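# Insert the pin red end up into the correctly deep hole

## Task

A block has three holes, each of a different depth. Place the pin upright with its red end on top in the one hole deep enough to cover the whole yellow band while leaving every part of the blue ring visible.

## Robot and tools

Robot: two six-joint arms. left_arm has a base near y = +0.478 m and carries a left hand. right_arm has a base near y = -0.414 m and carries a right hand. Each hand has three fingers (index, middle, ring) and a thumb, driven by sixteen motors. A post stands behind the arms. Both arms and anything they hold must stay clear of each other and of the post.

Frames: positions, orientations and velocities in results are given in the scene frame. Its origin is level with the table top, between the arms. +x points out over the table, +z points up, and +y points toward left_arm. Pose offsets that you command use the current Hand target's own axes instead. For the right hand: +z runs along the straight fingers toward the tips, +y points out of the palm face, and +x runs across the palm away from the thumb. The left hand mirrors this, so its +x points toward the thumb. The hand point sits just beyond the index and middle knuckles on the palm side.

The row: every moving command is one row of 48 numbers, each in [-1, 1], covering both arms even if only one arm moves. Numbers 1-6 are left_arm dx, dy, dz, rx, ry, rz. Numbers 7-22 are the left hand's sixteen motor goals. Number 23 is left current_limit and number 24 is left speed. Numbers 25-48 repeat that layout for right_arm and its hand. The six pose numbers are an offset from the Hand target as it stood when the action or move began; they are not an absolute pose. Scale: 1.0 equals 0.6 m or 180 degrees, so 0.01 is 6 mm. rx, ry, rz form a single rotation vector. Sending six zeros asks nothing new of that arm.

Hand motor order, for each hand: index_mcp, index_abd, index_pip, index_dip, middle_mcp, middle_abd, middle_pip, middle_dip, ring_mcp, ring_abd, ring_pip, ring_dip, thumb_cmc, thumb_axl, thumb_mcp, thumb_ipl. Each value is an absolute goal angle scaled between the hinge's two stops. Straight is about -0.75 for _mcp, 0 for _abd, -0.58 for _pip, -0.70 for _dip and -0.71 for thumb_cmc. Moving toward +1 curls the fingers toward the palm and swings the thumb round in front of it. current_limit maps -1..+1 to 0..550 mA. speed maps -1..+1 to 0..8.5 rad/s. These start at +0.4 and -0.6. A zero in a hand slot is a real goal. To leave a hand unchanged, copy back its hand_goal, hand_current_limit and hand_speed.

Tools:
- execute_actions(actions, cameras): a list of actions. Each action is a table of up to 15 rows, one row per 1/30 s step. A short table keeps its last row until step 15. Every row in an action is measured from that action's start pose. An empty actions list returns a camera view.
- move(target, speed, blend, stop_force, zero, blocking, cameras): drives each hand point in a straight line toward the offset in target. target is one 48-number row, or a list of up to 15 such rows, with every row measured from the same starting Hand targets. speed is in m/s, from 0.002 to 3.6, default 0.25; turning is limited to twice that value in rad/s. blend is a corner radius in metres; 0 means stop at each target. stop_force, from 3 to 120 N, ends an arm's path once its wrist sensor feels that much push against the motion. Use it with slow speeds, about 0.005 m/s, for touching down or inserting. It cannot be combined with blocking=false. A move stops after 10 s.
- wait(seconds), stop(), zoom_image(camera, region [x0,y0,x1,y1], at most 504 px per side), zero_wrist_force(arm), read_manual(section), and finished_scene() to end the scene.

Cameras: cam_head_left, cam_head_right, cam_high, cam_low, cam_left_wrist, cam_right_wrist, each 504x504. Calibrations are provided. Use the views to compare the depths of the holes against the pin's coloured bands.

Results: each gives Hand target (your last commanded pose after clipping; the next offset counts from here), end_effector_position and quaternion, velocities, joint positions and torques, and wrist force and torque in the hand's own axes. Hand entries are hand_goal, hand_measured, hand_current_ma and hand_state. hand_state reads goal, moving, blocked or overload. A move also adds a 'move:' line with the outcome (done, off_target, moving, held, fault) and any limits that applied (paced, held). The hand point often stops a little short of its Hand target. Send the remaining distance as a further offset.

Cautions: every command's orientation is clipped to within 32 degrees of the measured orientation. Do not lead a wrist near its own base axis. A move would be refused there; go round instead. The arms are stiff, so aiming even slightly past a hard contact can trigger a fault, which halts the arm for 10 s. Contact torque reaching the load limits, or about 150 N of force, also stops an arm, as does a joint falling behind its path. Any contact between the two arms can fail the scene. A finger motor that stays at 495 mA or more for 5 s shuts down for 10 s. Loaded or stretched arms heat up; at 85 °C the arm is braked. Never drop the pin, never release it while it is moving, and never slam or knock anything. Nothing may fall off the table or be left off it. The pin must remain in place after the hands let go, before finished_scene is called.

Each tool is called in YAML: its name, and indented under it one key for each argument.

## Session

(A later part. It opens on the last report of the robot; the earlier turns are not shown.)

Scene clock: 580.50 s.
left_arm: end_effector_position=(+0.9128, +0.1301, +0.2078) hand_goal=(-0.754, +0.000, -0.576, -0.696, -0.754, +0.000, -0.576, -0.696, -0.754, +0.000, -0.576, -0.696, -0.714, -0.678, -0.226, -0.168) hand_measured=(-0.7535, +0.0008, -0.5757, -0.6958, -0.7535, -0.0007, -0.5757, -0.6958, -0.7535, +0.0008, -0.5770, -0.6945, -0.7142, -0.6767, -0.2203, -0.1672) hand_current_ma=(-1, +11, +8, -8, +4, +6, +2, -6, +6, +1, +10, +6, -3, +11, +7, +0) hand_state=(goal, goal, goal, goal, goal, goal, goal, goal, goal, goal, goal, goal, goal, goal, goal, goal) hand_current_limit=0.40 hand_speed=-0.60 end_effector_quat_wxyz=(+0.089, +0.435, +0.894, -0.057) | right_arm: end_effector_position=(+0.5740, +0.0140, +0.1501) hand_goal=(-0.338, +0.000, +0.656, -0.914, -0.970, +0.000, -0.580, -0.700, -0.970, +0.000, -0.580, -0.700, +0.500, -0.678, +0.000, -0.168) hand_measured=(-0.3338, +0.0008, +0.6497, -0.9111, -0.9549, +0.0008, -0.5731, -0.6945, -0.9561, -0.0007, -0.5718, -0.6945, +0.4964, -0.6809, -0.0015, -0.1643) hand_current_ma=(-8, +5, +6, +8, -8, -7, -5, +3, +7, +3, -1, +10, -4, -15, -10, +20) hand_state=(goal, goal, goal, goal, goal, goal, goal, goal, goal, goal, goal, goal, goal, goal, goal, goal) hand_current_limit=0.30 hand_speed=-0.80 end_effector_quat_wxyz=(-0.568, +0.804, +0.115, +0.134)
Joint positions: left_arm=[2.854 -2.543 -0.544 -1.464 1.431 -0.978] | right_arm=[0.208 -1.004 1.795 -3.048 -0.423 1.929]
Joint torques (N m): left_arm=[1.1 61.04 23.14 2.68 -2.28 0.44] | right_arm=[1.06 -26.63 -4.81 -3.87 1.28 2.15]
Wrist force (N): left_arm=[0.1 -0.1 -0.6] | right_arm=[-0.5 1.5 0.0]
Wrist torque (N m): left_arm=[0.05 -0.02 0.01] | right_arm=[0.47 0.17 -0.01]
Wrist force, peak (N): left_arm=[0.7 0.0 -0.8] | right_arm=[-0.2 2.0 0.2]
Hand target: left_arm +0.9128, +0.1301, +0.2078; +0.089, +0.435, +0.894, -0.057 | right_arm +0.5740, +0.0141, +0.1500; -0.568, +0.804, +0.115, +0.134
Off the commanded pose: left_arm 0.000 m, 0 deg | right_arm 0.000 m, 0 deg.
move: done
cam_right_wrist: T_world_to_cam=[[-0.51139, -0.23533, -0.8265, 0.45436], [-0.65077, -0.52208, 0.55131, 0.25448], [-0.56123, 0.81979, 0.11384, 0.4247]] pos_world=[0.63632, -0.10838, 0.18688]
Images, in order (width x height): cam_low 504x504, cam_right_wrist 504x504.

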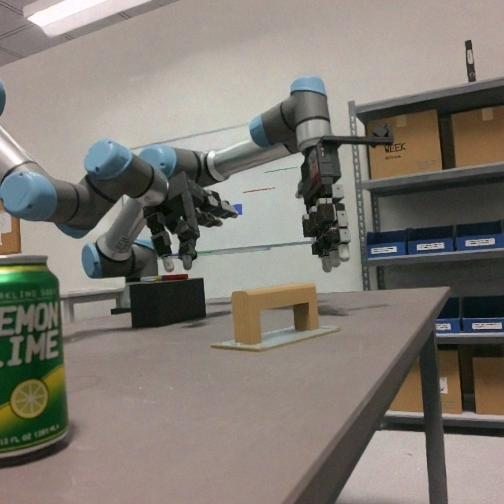

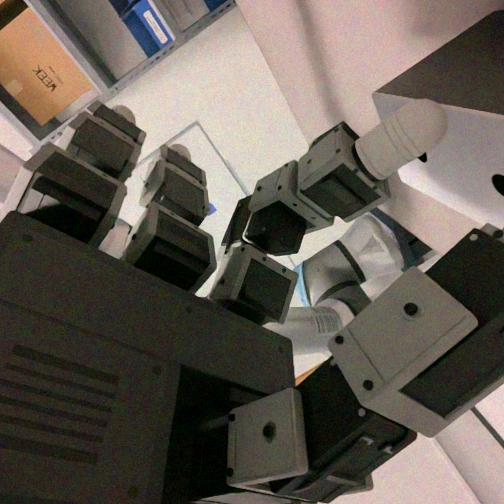

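move:
  target: [0,0,0,0,0,0,-0.754,0,-0.576,-0.696,-0.754,0,-0.576,-0.696,-0.754,0,-0.576,-0.696,-0.714,-0.678,-0.226,-0.168,0.4,-0.6,-0.0143,0.0365,0.0131,0,0,0,-0.338,0,0.657,-0.913,-0.97,0,-0.58,-0.7,-0.97,0,-0.58,-0.7,0.5,-0.677,0.0,-0.167,0.3,-0.8]
  speed: 0.015
  stop_force: 4
  cameras: ["cam_right_wrist", "cam_low"]

zoom_image:
  camera: "cam_low"
  region: [120, 200, 240, 320]

zoom_image:
  camera: "cam_right_wrist"
  region: [264, 0, 504, 240]

Scene clock: 593.07 s.
left_arm: end_effector_position=(+0.9128, +0.1301, +0.2078) hand_goal=(-0.754, +0.000, -0.576, -0.696, -0.754, +0.000, -0.576, -0.696, -0.754, +0.000, -0.576, -0.696, -0.714, -0.678, -0.226, -0.168) hand_measured=(-0.7535, +0.0008, -0.5770, -0.6971, -0.7535, -0.0007, -0.5770, -0.6958, -0.7535, -0.0007, -0.5770, -0.6958, -0.7142, -0.6777, -0.2203, -0.1681) hand_current_ma=(+5, +11, +9, -4, +7, +8, +3, +1, +1, +4, +5, +5, -6, +10, +9, -3) hand_state=(goal, goal, goal, goal, goal, goal, goal, goal, goal, goal, goal, goal, goal, goal, goal, goal) hand_current_limit=0.40 hand_speed=-0.60 end_effector_quat_wxyz=(+0.089, +0.435, +0.894, -0.057) | right_arm: end_effector_position=(+0.5740, +0.0140, +0.1252) hand_goal=(-0.338, +0.000, +0.656, -0.914, -0.970, +0.000, -0.580, -0.700, -0.970, +0.000, -0.580, -0.700, +0.500, -0.678, +0.000, -0.168) hand_measured=(-0.3326, -0.0007, +0.6497, -0.9098, -0.9537, +0.0008, -0.5731, -0.6958, -0.9561, +0.0008, -0.5731, -0.6945, +0.4964, -0.6809, -0.0006, -0.1643) hand_current_ma=(-20, +7, +0, +14, +17, -19, -1, +8, +9, -7, +5, -13, -1, -25, -14, +4) hand_state=(goal, goal, goal, goal, goal, goal, goal, goal, goal, goal, goal, goal, goal, goal, goal, goal) hand_current_limit=0.30 hand_speed=-0.80 end_effector_quat_wxyz=(-0.568, +0.804, +0.115, +0.134)
Joint positions: left_arm=[2.854 -2.543 -0.544 -1.464 1.431 -0.978] | right_arm=[0.208 -0.96 1.805 -3.102 -0.423 1.929]
Joint torques (N m): left_arm=[0.24 61.55 23.19 2.61 -2.29 0.38] | right_arm=[-6.4 -28.21 -4.67 -3.97 3.28 1.88]
Wrist force (N): left_arm=[0.3 0.0 -0.6] | right_arm=[-0.2 1.3 -0.1]
Wrist torque (N m): left_arm=[0.06 -0.05 0.02] | right_arm=[0.45 0.12 0.02]
Wrist force, peak (N): left_arm=[0.6 -0.1 -0.7] | right_arm=[-0.2 1.7 0.0]
Hand target: left_arm +0.9128, +0.1301, +0.2078; +0.089, +0.435, +0.894, -0.057 | right_arm +0.5740, +0.0140, +0.1252; -0.568, +0.804, +0.115, +0.134
Off the commanded pose: left_arm 0.000 m, 0 deg | right_arm 0.000 m, 0 deg.
move: done
cam_right_wrist: T_world_to_cam=[[-0.51139, -0.23533, -0.8265, 0.43378], [-0.65077, -0.52208, 0.55131, 0.26821], [-0.56123, 0.81979, 0.11384, 0.42754]] pos_world=[0.63632, -0.10838, 0.16198]
Images, in order (width x height): cam_low 504x504, cam_right_wrist 504x504.

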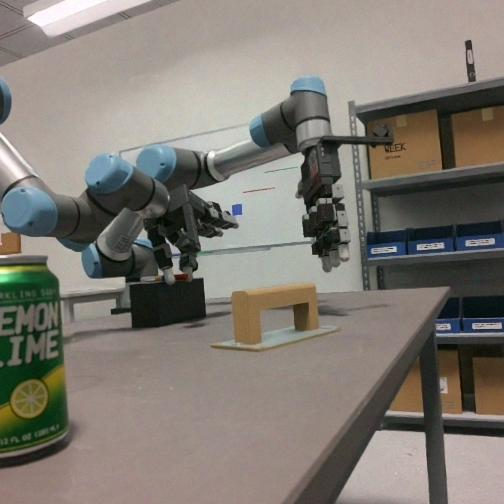

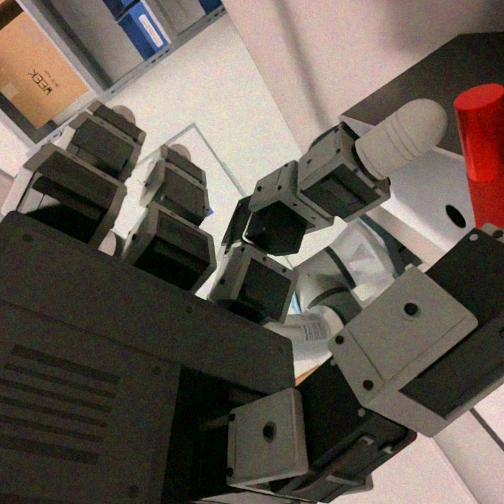

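Scaled by 4.200 from the camera's image (finer frame: 720x720).

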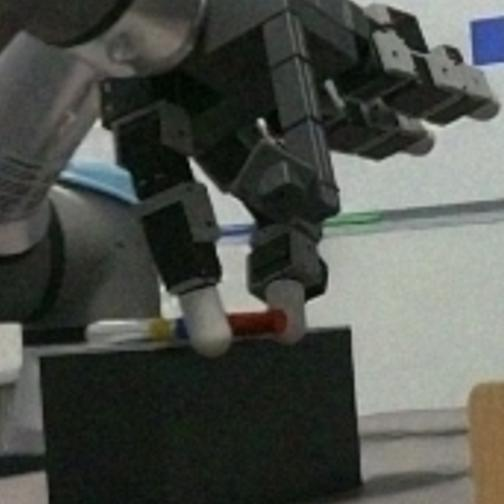

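Scaled by 2.100 from the camera's image (finer frame: 720x720).

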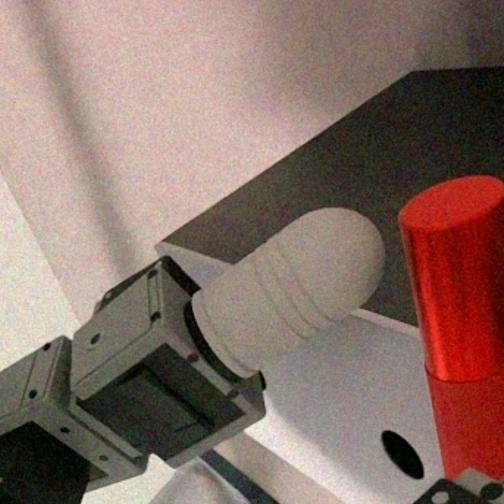

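move:
  target: [0,0,0,0,0,0,-0.754,0,-0.576,-0.696,-0.754,0,-0.576,-0.696,-0.754,0,-0.576,-0.696,-0.714,-0.678,-0.226,-0.168,0.4,-0.6,0.0014,-0.0037,-0.0013,0,0,0,-0.338,0,0.657,-0.913,-0.97,0,-0.58,-0.7,-0.97,0,-0.58,-0.7,0.5,-0.677,0.0,-0.167,0.3,-0.85]
  speed: 0.015

move:
  target: [0,0,0,0,0,0,-0.754,0,-0.576,-0.696,-0.754,0,-0.576,-0.696,-0.754,0,-0.576,-0.696,-0.714,-0.678,-0.226,-0.168,0.4,-0.6,0,0,0,0,0,0,-0.14,0,0.55,-0.913,-0.97,0,-0.58,-0.7,-0.97,0,-0.58,-0.7,0.5,-0.677,0.11,-0.167,0.3,-0.93]
  cameras: ["cam_right_wrist", "cam_low"]

zoom_image:
  camera: "cam_low"
  region: [120, 200, 240, 320]

zoom_image:
  camera: "cam_right_wrist"
  region: [264, 0, 504, 240]

Scene clock: 598.83 s.
left_arm: end_effector_position=(+0.9128, +0.1301, +0.2078) hand_goal=(-0.754, +0.000, -0.576, -0.696, -0.754, +0.000, -0.576, -0.696, -0.754, +0.000, -0.576, -0.696, -0.714, -0.678, -0.226, -0.168) hand_measured=(-0.7535, -0.0007, -0.5770, -0.6958, -0.7535, +0.0008, -0.5770, -0.6958, -0.7523, +0.0008, -0.5770, -0.6958, -0.7142, -0.6767, -0.2203, -0.1681) hand_current_ma=(+1, +7, +13, +0, +0, +8, +3, -5, +1, +9, +6, +3, -3, +4, +7, +1) hand_state=(goal, goal, goal, goal, goal, goal, goal, goal, goal, goal, goal, goal, goal, goal, goal, goal) hand_current_limit=0.40 hand_speed=-0.60 end_effector_quat_wxyz=(+0.089, +0.435, +0.894, -0.057) | right_arm: end_effector_position=(+0.5740, +0.0140, +0.1275) hand_goal=(-0.338, +0.000, +0.656, -0.914, -0.970, +0.000, -0.580, -0.700, -0.970, +0.000, -0.580, -0.700, +0.500, -0.678, +0.000, -0.168) hand_measured=(-0.3326, +0.0008, +0.6497, -0.9098, -0.9537, +0.0008, -0.5731, -0.6958, -0.9561, +0.0008, -0.5731, -0.6945, +0.4952, -0.6809, -0.0015, -0.1633) hand_current_ma=(-14, +4, +20, +12, -8, -5, -15, -1, -9, -14, -8, -5, -18, -2, -5, +12) hand_state=(goal, goal, goal, goal, goal, goal, goal, goal, goal, goal, goal, goal, goal, goal, goal, goal) hand_current_limit=0.30 hand_speed=-0.85 end_effector_quat_wxyz=(-0.568, +0.804, +0.115, +0.134) end_effector_velocity=(+0.000, +0.000, +0.004) end_effector_angular_velocity=(+0.001, -0.004, +0.000)
Joint positions: left_arm=[2.854 -2.543 -0.544 -1.464 1.431 -0.978] | right_arm=[0.208 -0.965 1.805 -3.098 -0.423 1.929]
Joint velocities: left_arm=[within noise] | right_arm=[0 -0.006 -0.001 0.003 0 0]
Joint torques (N m): left_arm=[0.66 60.77 23.78 2.61 -2.34 0.5] | right_arm=[-1.66 -56.74 -28.87 -0.54 2.56 1.56]
Wrist force (N): left_arm=[0.1 0.3 -0.6] | right_arm=[0.0 1.5 -0.1]
Wrist torque (N m): left_arm=[0.10 -0.03 0.00] | right_arm=[0.48 0.09 0.04]
Wrist force, peak (N): left_arm=[0.4 0.1 -1.0] | right_arm=[-0.2 1.7 0.0]
Hand target: left_arm +0.9128, +0.1301, +0.2078; +0.089, +0.435, +0.894, -0.057 | right_arm +0.5740, +0.0141, +0.1277; -0.568, +0.804, +0.115, +0.134
Off the commanded pose: left_arm 0.000 m, 0 deg | right_arm 0.000 m, 0 deg.
move: done

Scene clock: 599.90 s.
left_arm: end_effector_position=(+0.9128, +0.1301, +0.2078) hand_goal=(-0.754, +0.000, -0.576, -0.696, -0.754, +0.000, -0.576, -0.696, -0.754, +0.000, -0.576, -0.696, -0.714, -0.678, -0.226, -0.168) hand_measured=(-0.7535, -0.0007, -0.5770, -0.6958, -0.7535, -0.0007, -0.5770, -0.6958, -0.7535, -0.0007, -0.5770, -0.6971, -0.7142, -0.6767, -0.2203, -0.1681) hand_current_ma=(-1, +7, +14, -6, +6, +3, +2, -4, +3, -2, +9, +0, -2, +2, +9, +0) hand_state=(goal, goal, goal, goal, goal, goal, goal, goal, goal, goal, goal, goal, goal, goal, goal, goal) hand_current_limit=0.40 hand_speed=-0.60 end_effector_quat_wxyz=(+0.089, +0.435, +0.894, -0.057) | right_arm: end_effector_position=(+0.5740, +0.0141, +0.1277) hand_goal=(-0.140, +0.000, +0.550, -0.914, -0.970, +0.000, -0.580, -0.700, -0.970, +0.000, -0.580, -0.700, +0.500, -0.678, +0.110, -0.168) hand_measured=(-0.1396, -0.0007, +0.5522, -0.9098, -0.9537, +0.0008, -0.5731, -0.6958, -0.9561, -0.0007, -0.5718, -0.6958, +0.4952, -0.6809, +0.1044, -0.1662) hand_current_ma=(-4, +14, +2, +15, +9, +6, +4, -2, +14, +7, -1, +5, -18, -12, -13, +6) hand_state=(goal, goal, goal, goal, goal, goal, goal, goal, goal, goal, goal, goal, goal, goal, goal, goal) hand_current_limit=0.30 hand_speed=-0.93 end_effector_quat_wxyz=(-0.568, +0.804, +0.115, +0.134)
Joint positions: left_arm=[2.854 -2.543 -0.544 -1.464 1.431 -0.978] | right_arm=[0.209 -0.965 1.805 -3.097 -0.423 1.929]
Joint torques (N m): left_arm=[0.02 60.99 23.86 2.6 -2.28 0.32] | right_arm=[5.32 -55.75 -28.96 -0.65 0.48 -1.36]
Wrist force (N): left_arm=[0.2 0.1 -0.3] | right_arm=[-0.3 1.4 -0.2]
Wrist torque (N m): left_arm=[0.05 -0.04 0.01] | right_arm=[0.48 0.13 0.02]
Wrist force, peak (N): left_arm=[0.3 0.4 -0.8] | right_arm=[-0.3 1.6 -0.1]
Hand target: left_arm +0.9128, +0.1301, +0.2078; +0.089, +0.435, +0.894, -0.057 | right_arm +0.5740, +0.0141, +0.1277; -0.568, +0.804, +0.115, +0.134
Off the commanded pose: left_arm 0.000 m, 0 deg | right_arm 0.000 m, 0 deg.
move: done
cam_right_wrist: T_world_to_cam=[[-0.51139, -0.23533, -0.8265, 0.43584], [-0.65077, -0.52208, 0.55131, 0.26683], [-0.56123, 0.81979, 0.11384, 0.42725]] pos_world=[0.63632, -0.10838, 0.16448]
Images, in order (width x height): cam_low 504x504, cam_right_wrist 504x504.

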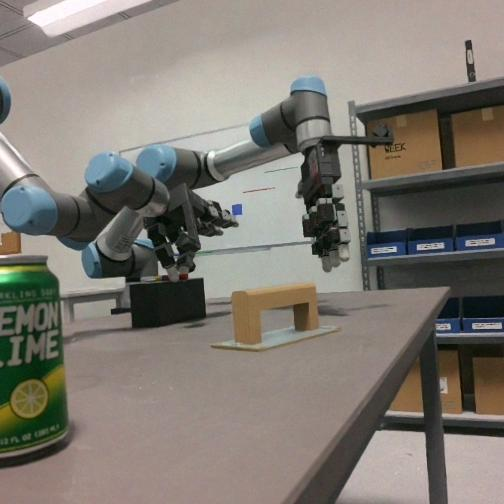

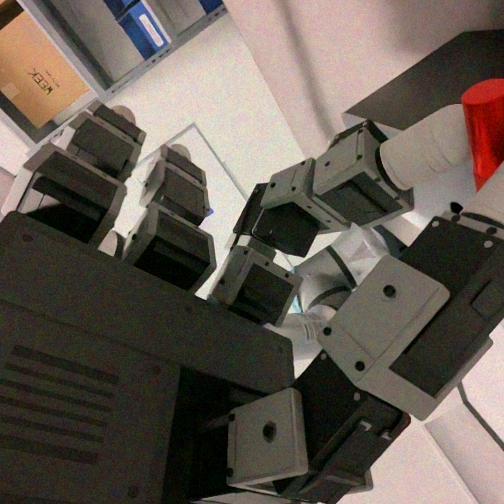

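Scaled by 4.200 from the camera's image (finer frame: 720x720).

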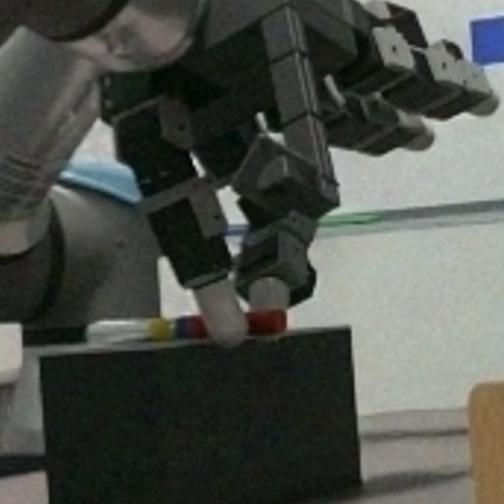

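Scaled by 2.100 from the camera's image (finer frame: 720x720).

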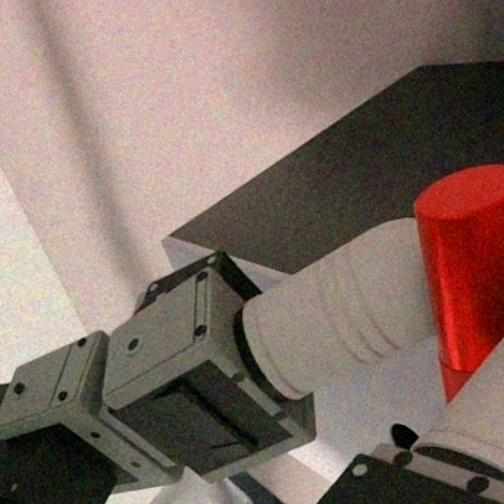

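move:
  target: [0,0,0,0,0,0,-0.754,0,-0.576,-0.696,-0.754,0,-0.576,-0.696,-0.754,0,-0.576,-0.696,-0.714,-0.678,-0.226,-0.168,0.4,-0.6,0,0,0,0,0,0,-0.03,0,0.575,-0.90,-0.97,0,-0.58,-0.7,-0.97,0,-0.58,-0.7,0.5,-0.677,0.2,-0.13,0.3,-0.93]
  cameras: ["cam_right_wrist", "cam_low"]

zoom_image:
  camera: "cam_low"
  region: [120, 200, 240, 320]

zoom_image:
  camera: "cam_right_wrist"
  region: [264, 0, 504, 240]

Scene clock: 602.43 s.
left_arm: end_effector_position=(+0.9128, +0.1301, +0.2078) hand_goal=(-0.754, +0.000, -0.576, -0.696, -0.754, +0.000, -0.576, -0.696, -0.754, +0.000, -0.576, -0.696, -0.714, -0.678, -0.226, -0.168) hand_measured=(-0.7535, +0.0008, -0.5757, -0.6958, -0.7535, -0.0007, -0.5770, -0.6958, -0.7535, +0.0008, -0.5770, -0.6958, -0.7142, -0.6767, -0.2203, -0.1681) hand_current_ma=(-2, +9, +11, -7, +9, +8, +1, -3, -1, +2, +8, -4, -5, +7, +12, +1) hand_state=(goal, goal, goal, goal, goal, goal, goal, goal, goal, goal, goal, goal, goal, goal, goal, goal) hand_current_limit=0.40 hand_speed=-0.60 end_effector_quat_wxyz=(+0.089, +0.435, +0.894, -0.057) | right_arm: end_effector_position=(+0.5740, +0.0141, +0.1277) hand_goal=(-0.030, +0.000, +0.574, -0.900, -0.970, +0.000, -0.580, -0.700, -0.970, +0.000, -0.580, -0.700, +0.500, -0.678, +0.200, -0.130) hand_measured=(-0.1300, -0.0007, +0.5535, -0.9111, -0.9537, -0.0007, -0.5731, -0.6945, -0.9573, -0.0007, -0.5731, -0.6945, +0.4952, -0.6809, +0.1162, -0.1586) hand_current_ma=(-87, +5, +2, +0, -8, +8, -16, -16, +1, +6, -12, -5, -12, +0, -85, -19) hand_state=(moving, goal, blocked, goal, goal, goal, goal, goal, goal, goal, goal, goal, goal, goal, moving, blocked) hand_current_limit=0.30 hand_speed=-0.93 end_effector_quat_wxyz=(-0.568, +0.804, +0.115, +0.134)
Joint positions: left_arm=[2.854 -2.543 -0.544 -1.464 1.431 -0.978] | right_arm=[0.209 -0.965 1.805 -3.097 -0.423 1.929]
Joint torques (N m): left_arm=[0.61 61.11 23.33 2.55 -2.34 0.41] | right_arm=[4.84 -55.06 -28.92 -0.82 -0.45 -1.42]
Wrist force (N): left_arm=[-0.1 0.2 -0.3] | right_arm=[-0.5 0.6 0.0]
Wrist torque (N m): left_arm=[0.06 0.01 -0.01] | right_arm=[0.37 0.14 0.03]
Wrist force, peak (N): left_arm=[0.2 -0.3 -0.9] | right_arm=[-0.2 2.1 0.1]
Hand target: left_arm +0.9128, +0.1301, +0.2078; +0.089, +0.435, +0.894, -0.057 | right_arm +0.5740, +0.0141, +0.1277; -0.568, +0.804, +0.115, +0.134
Off the commanded pose: left_arm 0.000 m, 0 deg | right_arm 0.000 m, 0 deg.
move: done
cam_right_wrist: T_world_to_cam=[[-0.51139, -0.23533, -0.8265, 0.43584], [-0.65077, -0.52208, 0.55131, 0.26683], [-0.56123, 0.81979, 0.11384, 0.42725]] pos_world=[0.63632, -0.10838, 0.16448]
Images, in order (width x height): cam_low 504x504, cam_right_wrist 504x504.

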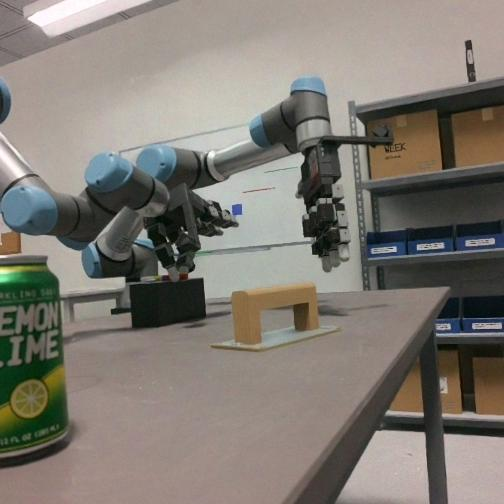

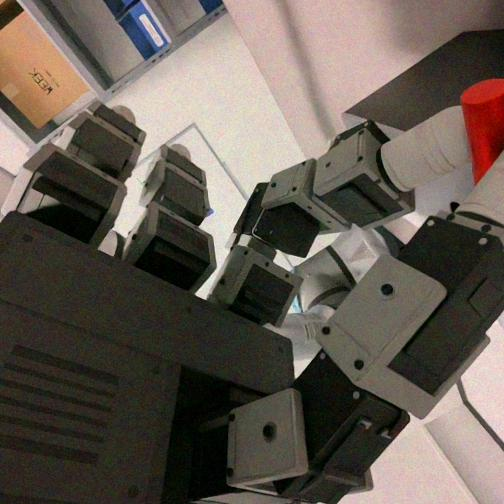

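Scaled by 4.200 from the camera's image (finer frame: 720x720).

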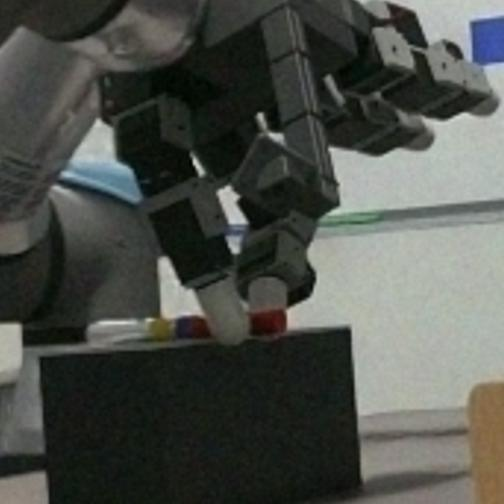

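Scaled by 2.100 from the camera's image (finer frame: 720x720).

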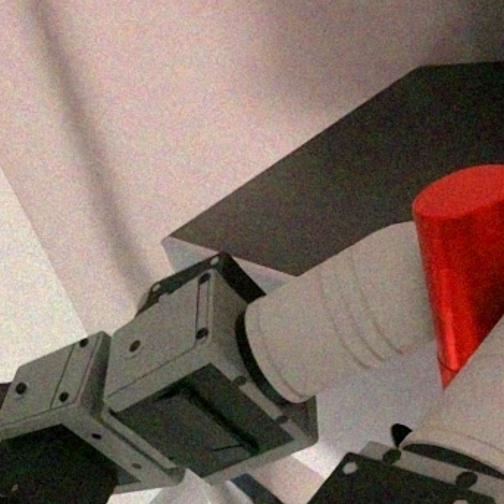

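move:
  target: [0,0,0,0,0,0,-0.754,0,-0.576,-0.696,-0.754,0,-0.576,-0.696,-0.754,0,-0.576,-0.696,-0.714,-0.678,-0.226,-0.168,0.4,-0.6,0,0,0,0,0,0,0.10,0,0.60,-0.88,-0.97,0,-0.58,-0.7,-0.97,0,-0.58,-0.7,0.5,-0.677,0.33,-0.08,0.3,-0.9]

wait:
  seconds: 1
  cameras: ["cam_right_wrist", "cam_low"]

zoom_image:
  camera: "cam_low"
  region: [120, 200, 240, 320]

zoom_image:
  camera: "cam_right_wrist"
  region: [264, 0, 504, 240]

Scene clock: 604.97 s.
left_arm: end_effector_position=(+0.9128, +0.1301, +0.2078) hand_goal=(-0.754, +0.000, -0.576, -0.696, -0.754, +0.000, -0.576, -0.696, -0.754, +0.000, -0.576, -0.696, -0.714, -0.678, -0.226, -0.168) hand_measured=(-0.7535, -0.0007, -0.5770, -0.6958, -0.7535, +0.0008, -0.5770, -0.6958, -0.7535, +0.0008, -0.5770, -0.6971, -0.7142, -0.6767, -0.2203, -0.1681) hand_current_ma=(+1, +10, +4, -4, +5, +9, -3, -4, +2, +2, +6, -3, -10, +4, +13, -1) hand_state=(goal, goal, goal, goal, goal, goal, goal, goal, goal, goal, goal, goal, goal, goal, goal, goal) hand_current_limit=0.40 hand_speed=-0.60 end_effector_quat_wxyz=(+0.089, +0.435, +0.894, -0.057) | right_arm: end_effector_position=(+0.5740, +0.0141, +0.1277) hand_goal=(+0.100, +0.000, +0.600, -0.880, -0.970, +0.000, -0.580, -0.700, -0.970, +0.000, -0.580, -0.700, +0.500, -0.678, +0.330, -0.080) hand_measured=(-0.1276, -0.0007, +0.5483, -0.9124, -0.9537, +0.0008, -0.5731, -0.6958, -0.9561, -0.0007, -0.5731, -0.6945, +0.4952, -0.6798, +0.1212, -0.1605) hand_current_ma=(-362, +11, -13, -13, +3, +18, +7, -8, +5, +10, +5, -7, +0, +0, -359, -68) hand_state=(blocked, goal, blocked, blocked, goal, goal, goal, goal, goal, goal, goal, goal, goal, goal, blocked, blocked) hand_current_limit=0.30 hand_speed=-0.90 end_effector_quat_wxyz=(-0.568, +0.804, +0.115, +0.134)
Joint positions: left_arm=[2.854 -2.543 -0.544 -1.464 1.431 -0.978] | right_arm=[0.209 -0.965 1.805 -3.097 -0.423 1.929]
Joint torques (N m): left_arm=[0.49 61.46 23.03 2.63 -2.22 0.43] | right_arm=[3.74 -53.89 -28.96 -1.59 1.26 -1.23]
Wrist force (N): left_arm=[0.4 0.0 -0.6] | right_arm=[-0.8 -0.2 -0.9]
Wrist torque (N m): left_arm=[0.06 -0.06 0.03] | right_arm=[0.34 0.14 0.04]
Wrist force, peak (N): left_arm=[0.8 0.3 -0.6] | right_arm=[-0.9 -0.5 -0.8]
Hand target: left_arm +0.9128, +0.1301, +0.2078; +0.089, +0.435, +0.894, -0.057 | right_arm +0.5740, +0.0141, +0.1277; -0.568, +0.804, +0.115, +0.134
Off the commanded pose: left_arm 0.000 m, 0 deg | right_arm 0.000 m, 0 deg.
move: done

Scene clock: 605.97 s.
left_arm: end_effector_position=(+0.9128, +0.1301, +0.2078) hand_goal=(-0.754, +0.000, -0.576, -0.696, -0.754, +0.000, -0.576, -0.696, -0.754, +0.000, -0.576, -0.696, -0.714, -0.678, -0.226, -0.168) hand_measured=(-0.7535, -0.0007, -0.5782, -0.6958, -0.7535, +0.0008, -0.5770, -0.6958, -0.7535, +0.0008, -0.5770, -0.6958, -0.7142, -0.6767, -0.2203, -0.1672) hand_current_ma=(-2, +6, +7, -1, +3, +11, +2, +0, +5, +5, +5, -1, -5, +5, +11, +4) hand_state=(goal, goal, goal, goal, goal, goal, goal, goal, goal, goal, goal, goal, goal, goal, goal, goal) hand_current_limit=0.40 hand_speed=-0.60 end_effector_quat_wxyz=(+0.089, +0.435, +0.894, -0.057) | right_arm: end_effector_position=(+0.5740, +0.0141, +0.1277) hand_goal=(+0.100, +0.000, +0.600, -0.880, -0.970, +0.000, -0.580, -0.700, -0.970, +0.000, -0.580, -0.700, +0.500, -0.678, +0.330, -0.080) hand_measured=(-0.1276, -0.0007, +0.5471, -0.9124, -0.9537, -0.0007, -0.5731, -0.6945, -0.9573, +0.0008, -0.5731, -0.6958, +0.4952, -0.6798, +0.1222, -0.1595) hand_current_ma=(-340, +21, +3, -9, -4, -17, -8, -6, +4, -8, +7, -11, +0, -2, -366, -73) hand_state=(blocked, goal, blocked, blocked, goal, goal, goal, goal, goal, goal, goal, goal, goal, goal, blocked, blocked) hand_current_limit=0.30 hand_speed=-0.90 end_effector_quat_wxyz=(-0.568, +0.804, +0.115, +0.134)
Joint positions: left_arm=[2.854 -2.543 -0.544 -1.464 1.431 -0.978] | right_arm=[0.209 -0.965 1.805 -3.097 -0.423 1.929]
Joint torques (N m): left_arm=[0.58 61.35 23.36 2.65 -2.3 0.39] | right_arm=[2.5 -53.45 -29.06 -1.91 1.88 -1.3]
Wrist force (N): left_arm=[0.2 0.1 -0.9] | right_arm=[-0.6 -0.3 -1.0]
Wrist torque (N m): left_arm=[0.10 -0.04 0.01] | right_arm=[0.36 0.12 0.07]
Wrist force, peak (N): left_arm=[-0.3 -0.1 -0.9] | right_arm=[-1.2 -0.1 -1.1]
Hand target: left_arm +0.9128, +0.1301, +0.2078; +0.089, +0.435, +0.894, -0.057 | right_arm +0.5740, +0.0141, +0.1277; -0.568, +0.804, +0.115, +0.134
Off the commanded pose: left_arm 0.000 m, 0 deg | right_arm 0.000 m, 0 deg.
wait: 1.00 s; at rest by 0.17 s
cam_right_wrist: T_world_to_cam=[[-0.51139, -0.23533, -0.8265, 0.43584], [-0.65077, -0.52208, 0.55131, 0.26683], [-0.56123, 0.81979, 0.11384, 0.42725]] pos_world=[0.63632, -0.10838, 0.16448]
Images, in order (width x height): cam_low 504x504, cam_right_wrist 504x504.

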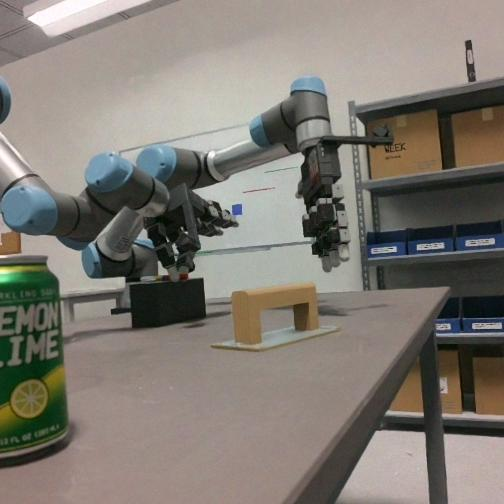

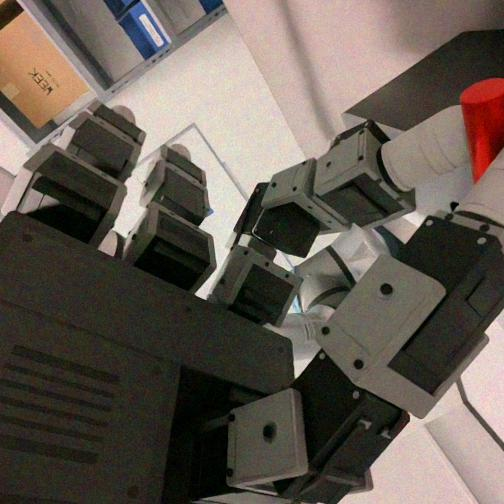

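Scaled by 4.200 from the camera's image (finer frame: 720x720).

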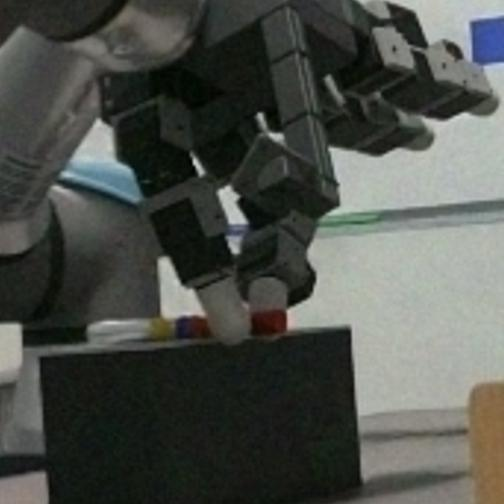

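Scaled by 2.100 from the camera's image (finer frame: 720x720).

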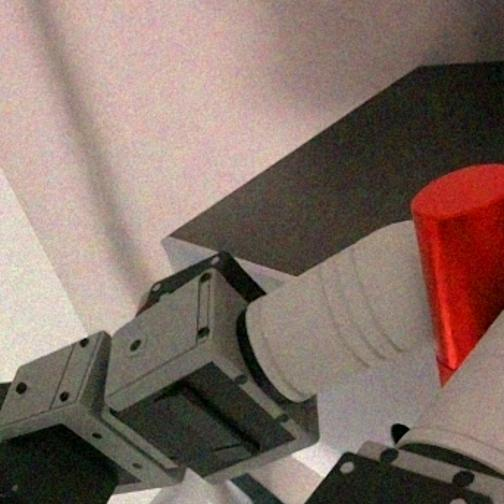

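The pin is firmly pinched. Lifting slowly in small steps.

move:
  target: [0,0,0,0,0,0,-0.754,0,-0.576,-0.696,-0.754,0,-0.576,-0.696,-0.754,0,-0.576,-0.696,-0.714,-0.678,-0.226,-0.168,0.4,-0.6,0.0058,-0.0147,-0.0053,0,0,0,0.10,0,0.60,-0.88,-0.97,0,-0.58,-0.7,-0.97,0,-0.58,-0.7,0.5,-0.677,0.33,-0.08,0.3,-0.9]
  speed: 0.01
  cameras: ["cam_right_wrist", "cam_low"]

zoom_image:
  camera: "cam_low"
  region: [120, 200, 240, 320]

zoom_image:
  camera: "cam_right_wrist"
  region: [264, 0, 504, 240]

Scene clock: 608.83 s.
left_arm: end_effector_position=(+0.9128, +0.1301, +0.2078) hand_goal=(-0.754, +0.000, -0.576, -0.696, -0.754, +0.000, -0.576, -0.696, -0.754, +0.000, -0.576, -0.696, -0.714, -0.678, -0.226, -0.168) hand_measured=(-0.7535, +0.0008, -0.5770, -0.6958, -0.7535, -0.0007, -0.5782, -0.6958, -0.7523, -0.0007, -0.5770, -0.6971, -0.7142, -0.6777, -0.2203, -0.1672) hand_current_ma=(+2, +8, +4, -6, +7, +9, +4, -6, -1, +9, +8, +2, -3, +4, +8, -1) hand_state=(goal, goal, goal, goal, goal, goal, goal, goal, goal, goal, goal, goal, goal, goal, goal, goal) hand_current_limit=0.40 hand_speed=-0.60 end_effector_quat_wxyz=(+0.089, +0.435, +0.894, -0.057) | right_arm: end_effector_position=(+0.5740, +0.0141, +0.1375) hand_goal=(+0.100, +0.000, +0.600, -0.880, -0.970, +0.000, -0.580, -0.700, -0.970, +0.000, -0.580, -0.700, +0.500, -0.678, +0.330, -0.080) hand_measured=(-0.1288, -0.0007, +0.5214, -0.9264, -0.9537, +0.0008, -0.5731, -0.6958, -0.9549, -0.0007, -0.5731, -0.6945, +0.5002, -0.6735, +0.1390, -0.1595) hand_current_ma=(-343, +10, -41, +0, -14, +0, -1, -10, +2, -6, -4, +6, +1, -8, -350, -68) hand_state=(blocked, goal, blocked, blocked, goal, goal, goal, goal, goal, goal, goal, goal, goal, goal, blocked, blocked) hand_current_limit=0.30 hand_speed=-0.90 end_effector_quat_wxyz=(-0.568, +0.804, +0.115, +0.134)
Joint positions: left_arm=[2.854 -2.543 -0.544 -1.464 1.431 -0.978] | right_arm=[0.209 -0.982 1.801 -3.076 -0.423 1.929]
Joint torques (N m): left_arm=[0.68 61.32 23.42 2.6 -2.42 0.39] | right_arm=[-0.92 -53.36 -29.84 -0.93 3.28 0.48]
Wrist force (N): left_arm=[0.1 -0.1 -0.6] | right_arm=[-0.3 2.0 -0.1]
Wrist torque (N m): left_arm=[0.05 -0.03 0.01] | right_arm=[0.53 0.10 0.05]
Wrist force, peak (N): left_arm=[0.1 -0.5 -0.9] | right_arm=[-0.4 2.4 0.1]
Hand target: left_arm +0.9128, +0.1301, +0.2078; +0.089, +0.435, +0.894, -0.057 | right_arm +0.5740, +0.0141, +0.1377; -0.568, +0.804, +0.115, +0.134
Off the commanded pose: left_arm 0.000 m, 0 deg | right_arm 0.000 m, 0 deg.
move: done
cam_right_wrist: T_world_to_cam=[[-0.51139, -0.23533, -0.8265, 0.44394], [-0.65077, -0.52208, 0.55131, 0.26143], [-0.56123, 0.81979, 0.11384, 0.42614]] pos_world=[0.63632, -0.10838, 0.17428]
Images, in order (width x height): cam_low 504x504, cam_right_wrist 504x504.

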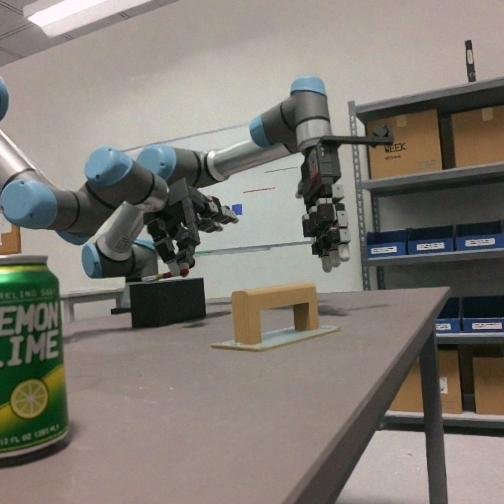

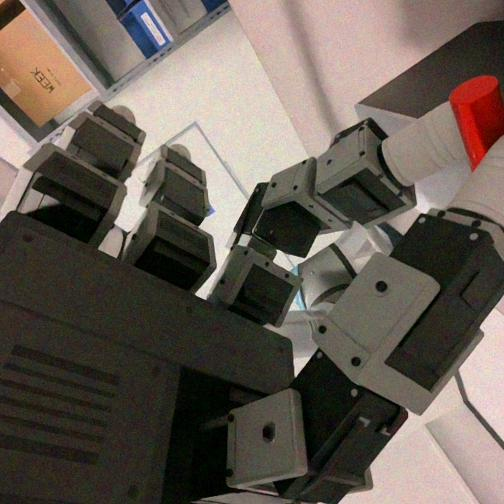

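Scaled by 4.200 from the camera's image (finer frame: 720x720).

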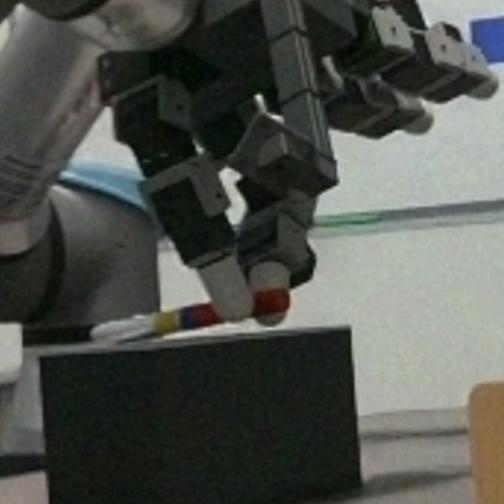

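Scaled by 2.100 from the camera's image (finer frame: 720x720).

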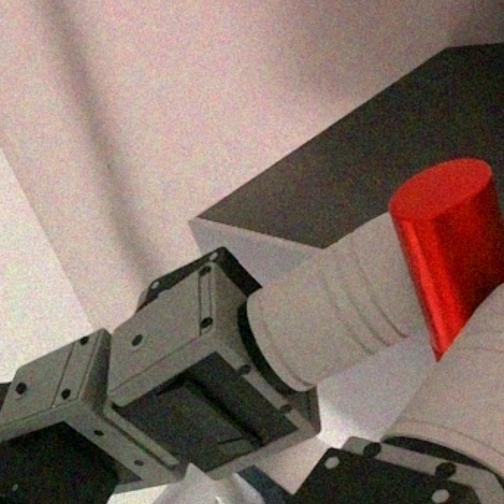

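move:
  target: [0,0,0,0,0,0,-0.754,0,-0.576,-0.696,-0.754,0,-0.576,-0.696,-0.754,0,-0.576,-0.696,-0.714,-0.678,-0.226,-0.168,0.4,-0.6,0.0087,-0.0221,-0.0080,0,0,0,0.10,0,0.60,-0.88,-0.97,0,-0.58,-0.7,-0.97,0,-0.58,-0.7,0.5,-0.677,0.33,-0.08,0.3,-0.9]
  speed: 0.015
  cameras: ["cam_right_wrist", "cam_low"]

zoom_image:
  camera: "cam_low"
  region: [120, 200, 240, 320]

zoom_image:
  camera: "cam_right_wrist"
  region: [264, 0, 504, 240]

Scene clock: 612.97 s.
left_arm: end_effector_position=(+0.9128, +0.1301, +0.2078) hand_goal=(-0.754, +0.000, -0.576, -0.696, -0.754, +0.000, -0.576, -0.696, -0.754, +0.000, -0.576, -0.696, -0.714, -0.678, -0.226, -0.168) hand_measured=(-0.7535, +0.0008, -0.5770, -0.6958, -0.7535, -0.0007, -0.5757, -0.6958, -0.7523, +0.0008, -0.5770, -0.6958, -0.7142, -0.6777, -0.2193, -0.1672) hand_current_ma=(+2, +8, +11, -3, +5, +11, -2, -4, -1, +2, +8, +1, -5, +4, +7, -1) hand_state=(goal, goal, goal, goal, goal, goal, goal, goal, goal, goal, goal, goal, goal, goal, goal, goal) hand_current_limit=0.40 hand_speed=-0.60 end_effector_quat_wxyz=(+0.089, +0.435, +0.894, -0.057) | right_arm: end_effector_position=(+0.5740, +0.0140, +0.1526) hand_goal=(+0.100, +0.000, +0.600, -0.880, -0.970, +0.000, -0.580, -0.700, -0.970, +0.000, -0.580, -0.700, +0.500, -0.678, +0.330, -0.080) hand_measured=(-0.1288, -0.0021, +0.5201, -0.9264, -0.9537, -0.0007, -0.5731, -0.6958, -0.9561, -0.0007, -0.5731, -0.6958, +0.4964, -0.6746, +0.1410, -0.1605) hand_current_ma=(-342, +12, -27, -19, -6, -15, -2, -6, -7, -12, +6, +7, -7, -7, -355, -55) hand_state=(blocked, goal, blocked, blocked, goal, goal, goal, goal, goal, goal, goal, goal, goal, goal, blocked, blocked) hand_current_limit=0.30 hand_speed=-0.90 end_effector_quat_wxyz=(-0.568, +0.804, +0.115, +0.134)
Joint positions: left_arm=[2.854 -2.543 -0.544 -1.464 1.431 -0.978] | right_arm=[0.208 -1.009 1.794 -3.043 -0.423 1.929]
Joint torques (N m): left_arm=[0.44 61.6 23.13 2.63 -2.24 0.37] | right_arm=[-7.02 -55.72 -30 -0.83 3.49 -1.36]
Wrist force (N): left_arm=[0.3 -0.1 -0.2] | right_arm=[-0.5 2.3 0.2]
Wrist torque (N m): left_arm=[0.01 -0.05 0.02] | right_arm=[0.53 0.12 0.03]
Wrist force, peak (N): left_arm=[0.7 0.3 -0.7] | right_arm=[-0.8 2.4 0.2]
Hand target: left_arm +0.9128, +0.1301, +0.2078; +0.089, +0.435, +0.894, -0.057 | right_arm +0.5740, +0.0140, +0.1527; -0.568, +0.804, +0.115, +0.134
Off the commanded pose: left_arm 0.000 m, 0 deg | right_arm 0.000 m, 0 deg.
move: done
cam_right_wrist: T_world_to_cam=[[-0.51142, -0.23528, -0.82649, 0.45645], [-0.6508, -0.52202, 0.55131, 0.25313], [-0.56117, 0.81984, 0.11385, 0.42438]] pos_world=[0.63632, -0.10839, 0.18938]
Images, in order (width x height): cam_low 504x504, cam_right_wrist 504x504.

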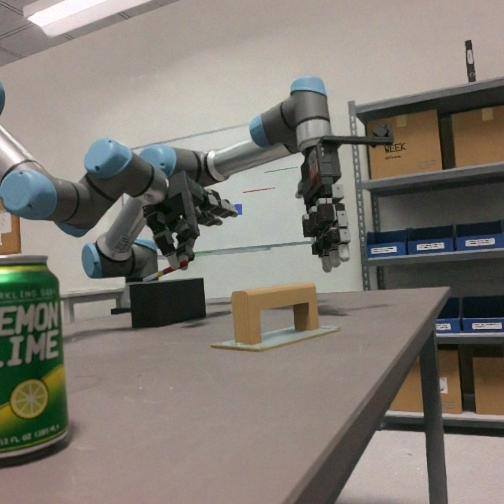

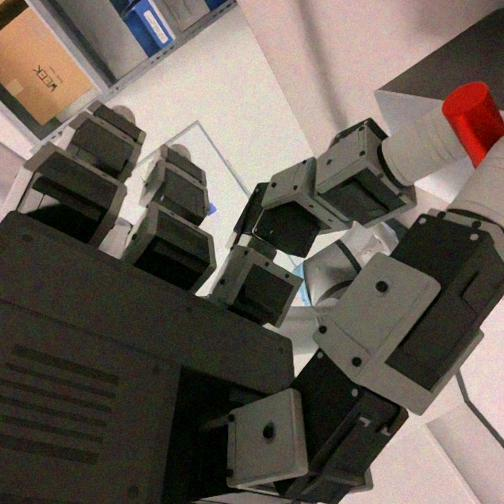

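Scaled by 4.200 from the camera's image (finer frame: 720x720).

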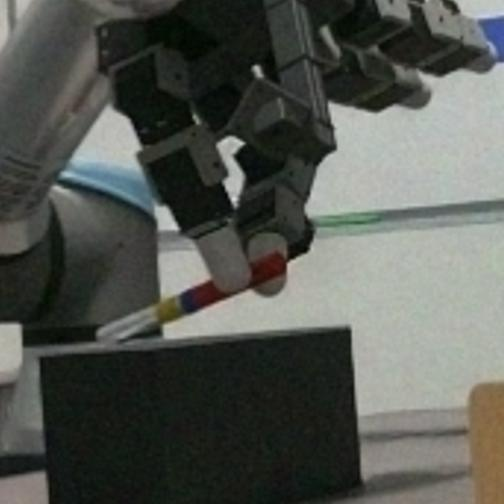

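Scaled by 2.100 from the camera's image (finer frame: 720x720).

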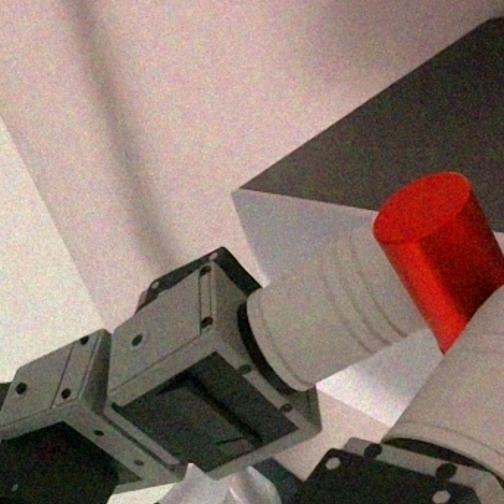

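move:
  target: [0,0,0,0,0,0,-0.754,0,-0.576,-0.696,-0.754,0,-0.576,-0.696,-0.754,0,-0.576,-0.696,-0.714,-0.678,-0.226,-0.168,0.4,-0.6,0.0173,-0.0441,-0.0159,0,0,0,0.10,0,0.60,-0.88,-0.97,0,-0.58,-0.7,-0.97,0,-0.58,-0.7,0.5,-0.677,0.33,-0.08,0.3,-0.9]
  speed: 0.02
  cameras: ["cam_right_wrist", "cam_low"]

zoom_image:
  camera: "cam_low"
  region: [120, 200, 240, 320]

zoom_image:
  camera: "cam_right_wrist"
  region: [264, 0, 504, 240]

Scene clock: 616.77 s.
left_arm: end_effector_position=(+0.9128, +0.1301, +0.2078) hand_goal=(-0.754, +0.000, -0.576, -0.696, -0.754, +0.000, -0.576, -0.696, -0.754, +0.000, -0.576, -0.696, -0.714, -0.678, -0.226, -0.168) hand_measured=(-0.7523, -0.0007, -0.5770, -0.6958, -0.7535, -0.0007, -0.5770, -0.6958, -0.7523, -0.0007, -0.5770, -0.6958, -0.7154, -0.6777, -0.2203, -0.1681) hand_current_ma=(+1, +4, +12, -4, +6, +13, -2, -1, +6, +8, +5, +0, -4, +9, +9, +1) hand_state=(goal, goal, goal, goal, goal, goal, goal, goal, goal, goal, goal, goal, goal, goal, goal, goal) hand_current_limit=0.40 hand_speed=-0.60 end_effector_quat_wxyz=(+0.089, +0.435, +0.894, -0.057) | right_arm: end_effector_position=(+0.5740, +0.0140, +0.1826) hand_goal=(+0.100, +0.000, +0.600, -0.880, -0.970, +0.000, -0.580, -0.700, -0.970, +0.000, -0.580, -0.700, +0.500, -0.678, +0.330, -0.080) hand_measured=(-0.1288, -0.0021, +0.5175, -0.9289, -0.9537, -0.0007, -0.5731, -0.6971, -0.9561, -0.0007, -0.5731, -0.6958, +0.4964, -0.6809, +0.1420, -0.1605) hand_current_ma=(-353, +2, -37, -28, -7, -1, -7, +5, +1, +2, -6, +1, -18, -3, -351, -56) hand_state=(blocked, goal, blocked, blocked, goal, goal, goal, goal, goal, goal, goal, goal, goal, goal, blocked, blocked) hand_current_limit=0.30 hand_speed=-0.90 end_effector_quat_wxyz=(-0.568, +0.804, +0.115, +0.134)
Joint positions: left_arm=[2.854 -2.543 -0.544 -1.464 1.431 -0.978] | right_arm=[0.208 -1.058 1.776 -2.975 -0.423 1.929]
Joint torques (N m): left_arm=[0.58 61.45 23.15 2.56 -2.25 0.43] | right_arm=[-6.83 -52.82 -31.21 -1.17 3.46 -1.41]
Wrist force (N): left_arm=[0.0 -0.1 -0.7] | right_arm=[-0.4 2.2 0.3]
Wrist torque (N m): left_arm=[0.06 -0.01 0.00] | right_arm=[0.51 0.11 0.04]
Wrist force, peak (N): left_arm=[0.4 -0.5 -1.0] | right_arm=[-0.5 2.8 0.2]
Hand target: left_arm +0.9128, +0.1301, +0.2078; +0.089, +0.435, +0.894, -0.057 | right_arm +0.5740, +0.0140, +0.1827; -0.568, +0.804, +0.115, +0.134
Off the commanded pose: left_arm 0.000 m, 0 deg | right_arm 0.000 m, 0 deg.
move: done
cam_right_wrist: T_world_to_cam=[[-0.51139, -0.23533, -0.8265, 0.48122], [-0.65077, -0.52208, 0.55131, 0.23656], [-0.56123, 0.81979, 0.11384, 0.421]] pos_world=[0.63632, -0.10838, 0.21938]
Images, in order (width x height): cam_low 504x504, cam_right_wrist 504x504.

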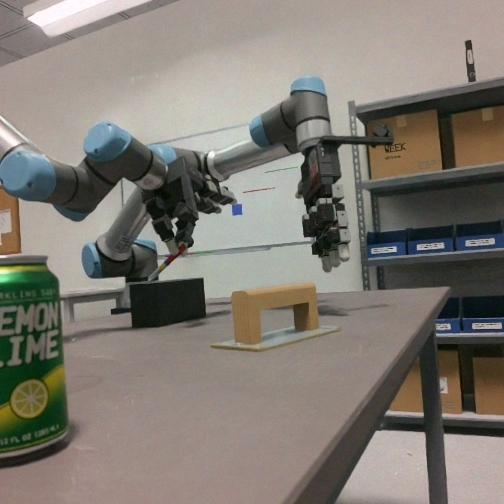

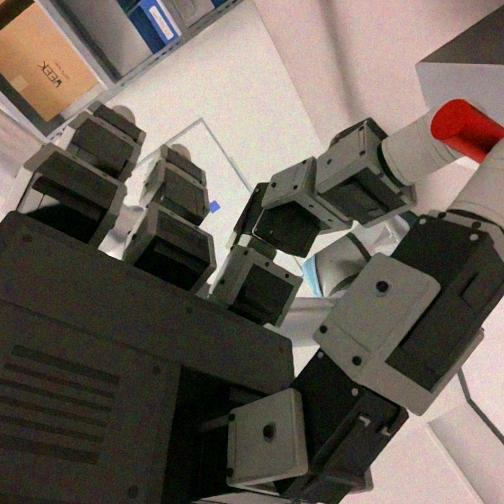

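Scaled by 4.200 from the camera's image (finer frame: 720x720).

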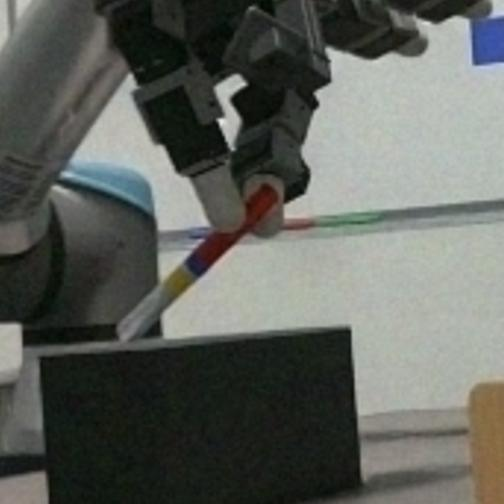

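Scaled by 2.100 from the camera's image (finer frame: 720x720).

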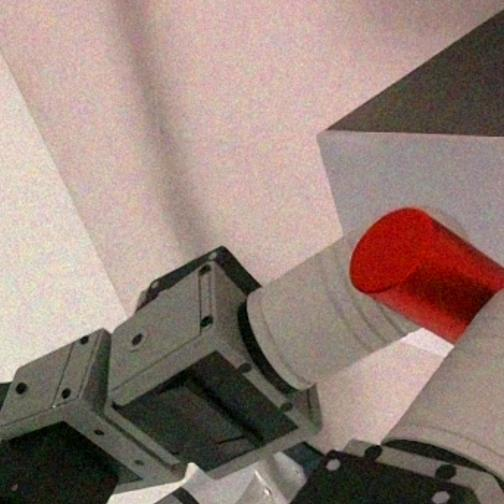

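move:
  target: [0,0,0,0,0,0,-0.754,0,-0.576,-0.696,-0.754,0,-0.576,-0.696,-0.754,0,-0.576,-0.696,-0.714,-0.678,-0.226,-0.168,0.4,-0.6,-0.0452,-0.0665,-0.0215,0,0,0,0.10,0,0.60,-0.88,-0.97,0,-0.58,-0.7,-0.97,0,-0.58,-0.7,0.5,-0.677,0.33,-0.08,0.3,-0.9]
  speed: 0.02
  cameras: ["cam_right_wrist", "cam_low"]

zoom_image:
  camera: "cam_low"
  region: [100, 180, 220, 300]

zoom_image:
  camera: "cam_right_wrist"
  region: [264, 0, 504, 240]

Scene clock: 622.63 s.
left_arm: end_effector_position=(+0.9128, +0.1301, +0.2078) hand_goal=(-0.754, +0.000, -0.576, -0.696, -0.754, +0.000, -0.576, -0.696, -0.754, +0.000, -0.576, -0.696, -0.714, -0.678, -0.226, -0.168) hand_measured=(-0.7535, -0.0007, -0.5757, -0.6958, -0.7535, +0.0008, -0.5770, -0.6958, -0.7535, -0.0007, -0.5757, -0.6971, -0.7142, -0.6767, -0.2203, -0.1681) hand_current_ma=(+1, +12, +11, -3, +4, +9, -2, -4, +3, -1, +9, +1, -6, +5, +8, +1) hand_state=(goal, goal, goal, goal, goal, goal, goal, goal, goal, goal, goal, goal, goal, goal, goal, goal) hand_current_limit=0.40 hand_speed=-0.60 end_effector_quat_wxyz=(+0.089, +0.435, +0.894, -0.057) | right_arm: end_effector_position=(+0.5342, +0.0140, +0.2125) hand_goal=(+0.100, +0.000, +0.600, -0.880, -0.970, +0.000, -0.580, -0.700, -0.970, +0.000, -0.580, -0.700, +0.500, -0.678, +0.330, -0.080) hand_measured=(-0.1288, +0.0052, +0.5163, -0.9302, -0.9537, -0.0007, -0.5744, -0.6958, -0.9561, +0.0008, -0.5731, -0.6945, +0.4901, -0.6809, +0.1430, -0.1605) hand_current_ma=(-348, +6, -29, -7, -15, -2, -5, -10, -5, +16, +19, -1, -10, -3, -350, -64) hand_state=(blocked, goal, blocked, blocked, goal, goal, goal, goal, goal, goal, goal, goal, goal, goal, blocked, blocked) hand_current_limit=0.30 hand_speed=-0.90 end_effector_quat_wxyz=(-0.568, +0.804, +0.115, +0.134) end_effector_velocity=(+0.000, -0.001, +0.001) end_effector_angular_velocity=(-0.001, -0.002, -0.002)
Joint positions: left_arm=[2.854 -2.543 -0.544 -1.464 1.431 -0.978] | right_arm=[0.222 -1.168 1.861 -2.973 -0.432 1.955]
Joint velocities: left_arm=[within noise] | right_arm=[-0.001 -0.005 0.003 0 -0.001 0]
Joint torques (N m): left_arm=[0.57 61.44 23.9 2.55 -2.28 0.39] | right_arm=[6.3 -52.1 -5.99 -0.66 -0.76 1.87]
Wrist force (N): left_arm=[0.0 0.2 -0.5] | right_arm=[-0.4 2.4 0.5]
Wrist torque (N m): left_arm=[0.06 -0.01 -0.01] | right_arm=[0.53 0.11 0.03]
Wrist force, peak (N): left_arm=[0.3 0.1 -1.0] | right_arm=[-0.6 2.5 0.4]
Hand target: left_arm +0.9128, +0.1301, +0.2078; +0.089, +0.435, +0.894, -0.057 | right_arm +0.5341, +0.0140, +0.2126; -0.568, +0.804, +0.115, +0.134
Off the commanded pose: left_arm 0.000 m, 0 deg | right_arm 0.000 m, 0 deg.
move: done
cam_right_wrist: T_world_to_cam=[[-0.51139, -0.23533, -0.8265, 0.48558], [-0.65077, -0.52208, 0.55131, 0.19418], [-0.56123, 0.81979, 0.11384, 0.39526]] pos_world=[0.59652, -0.10838, 0.24928]
Images, in order (width x height): cam_low 504x504, cam_right_wrist 504x504.

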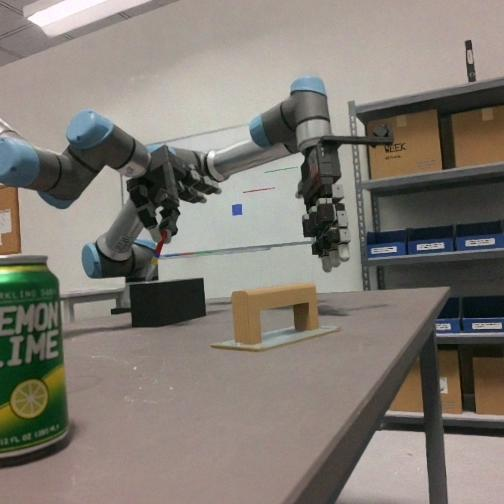

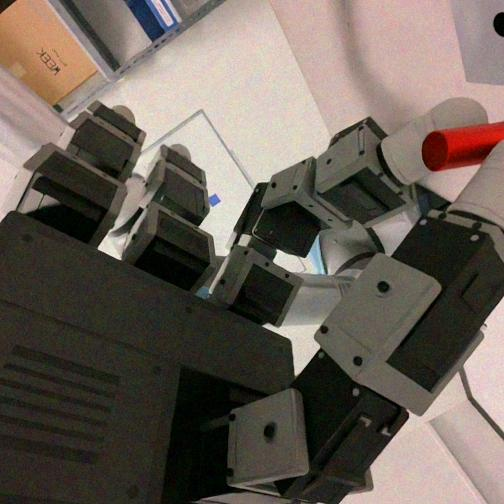

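Scaled by 4.200 from the camera's image (finer frame: 720x720).

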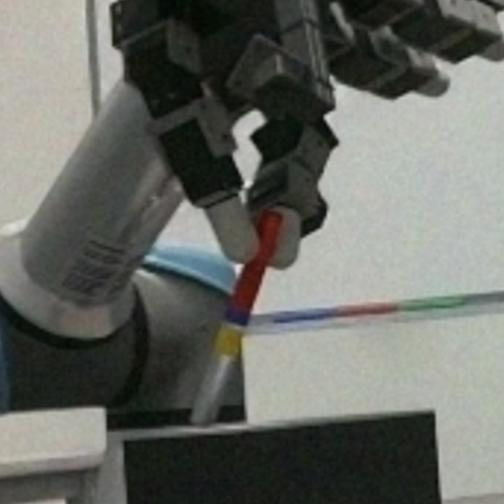

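Scaled by 2.100 from the camera's image (finer frame: 720x720).

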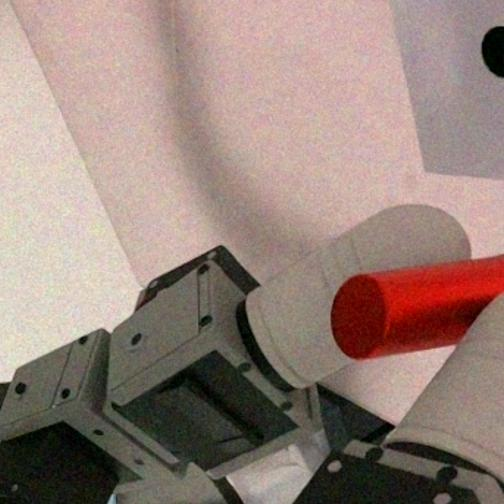

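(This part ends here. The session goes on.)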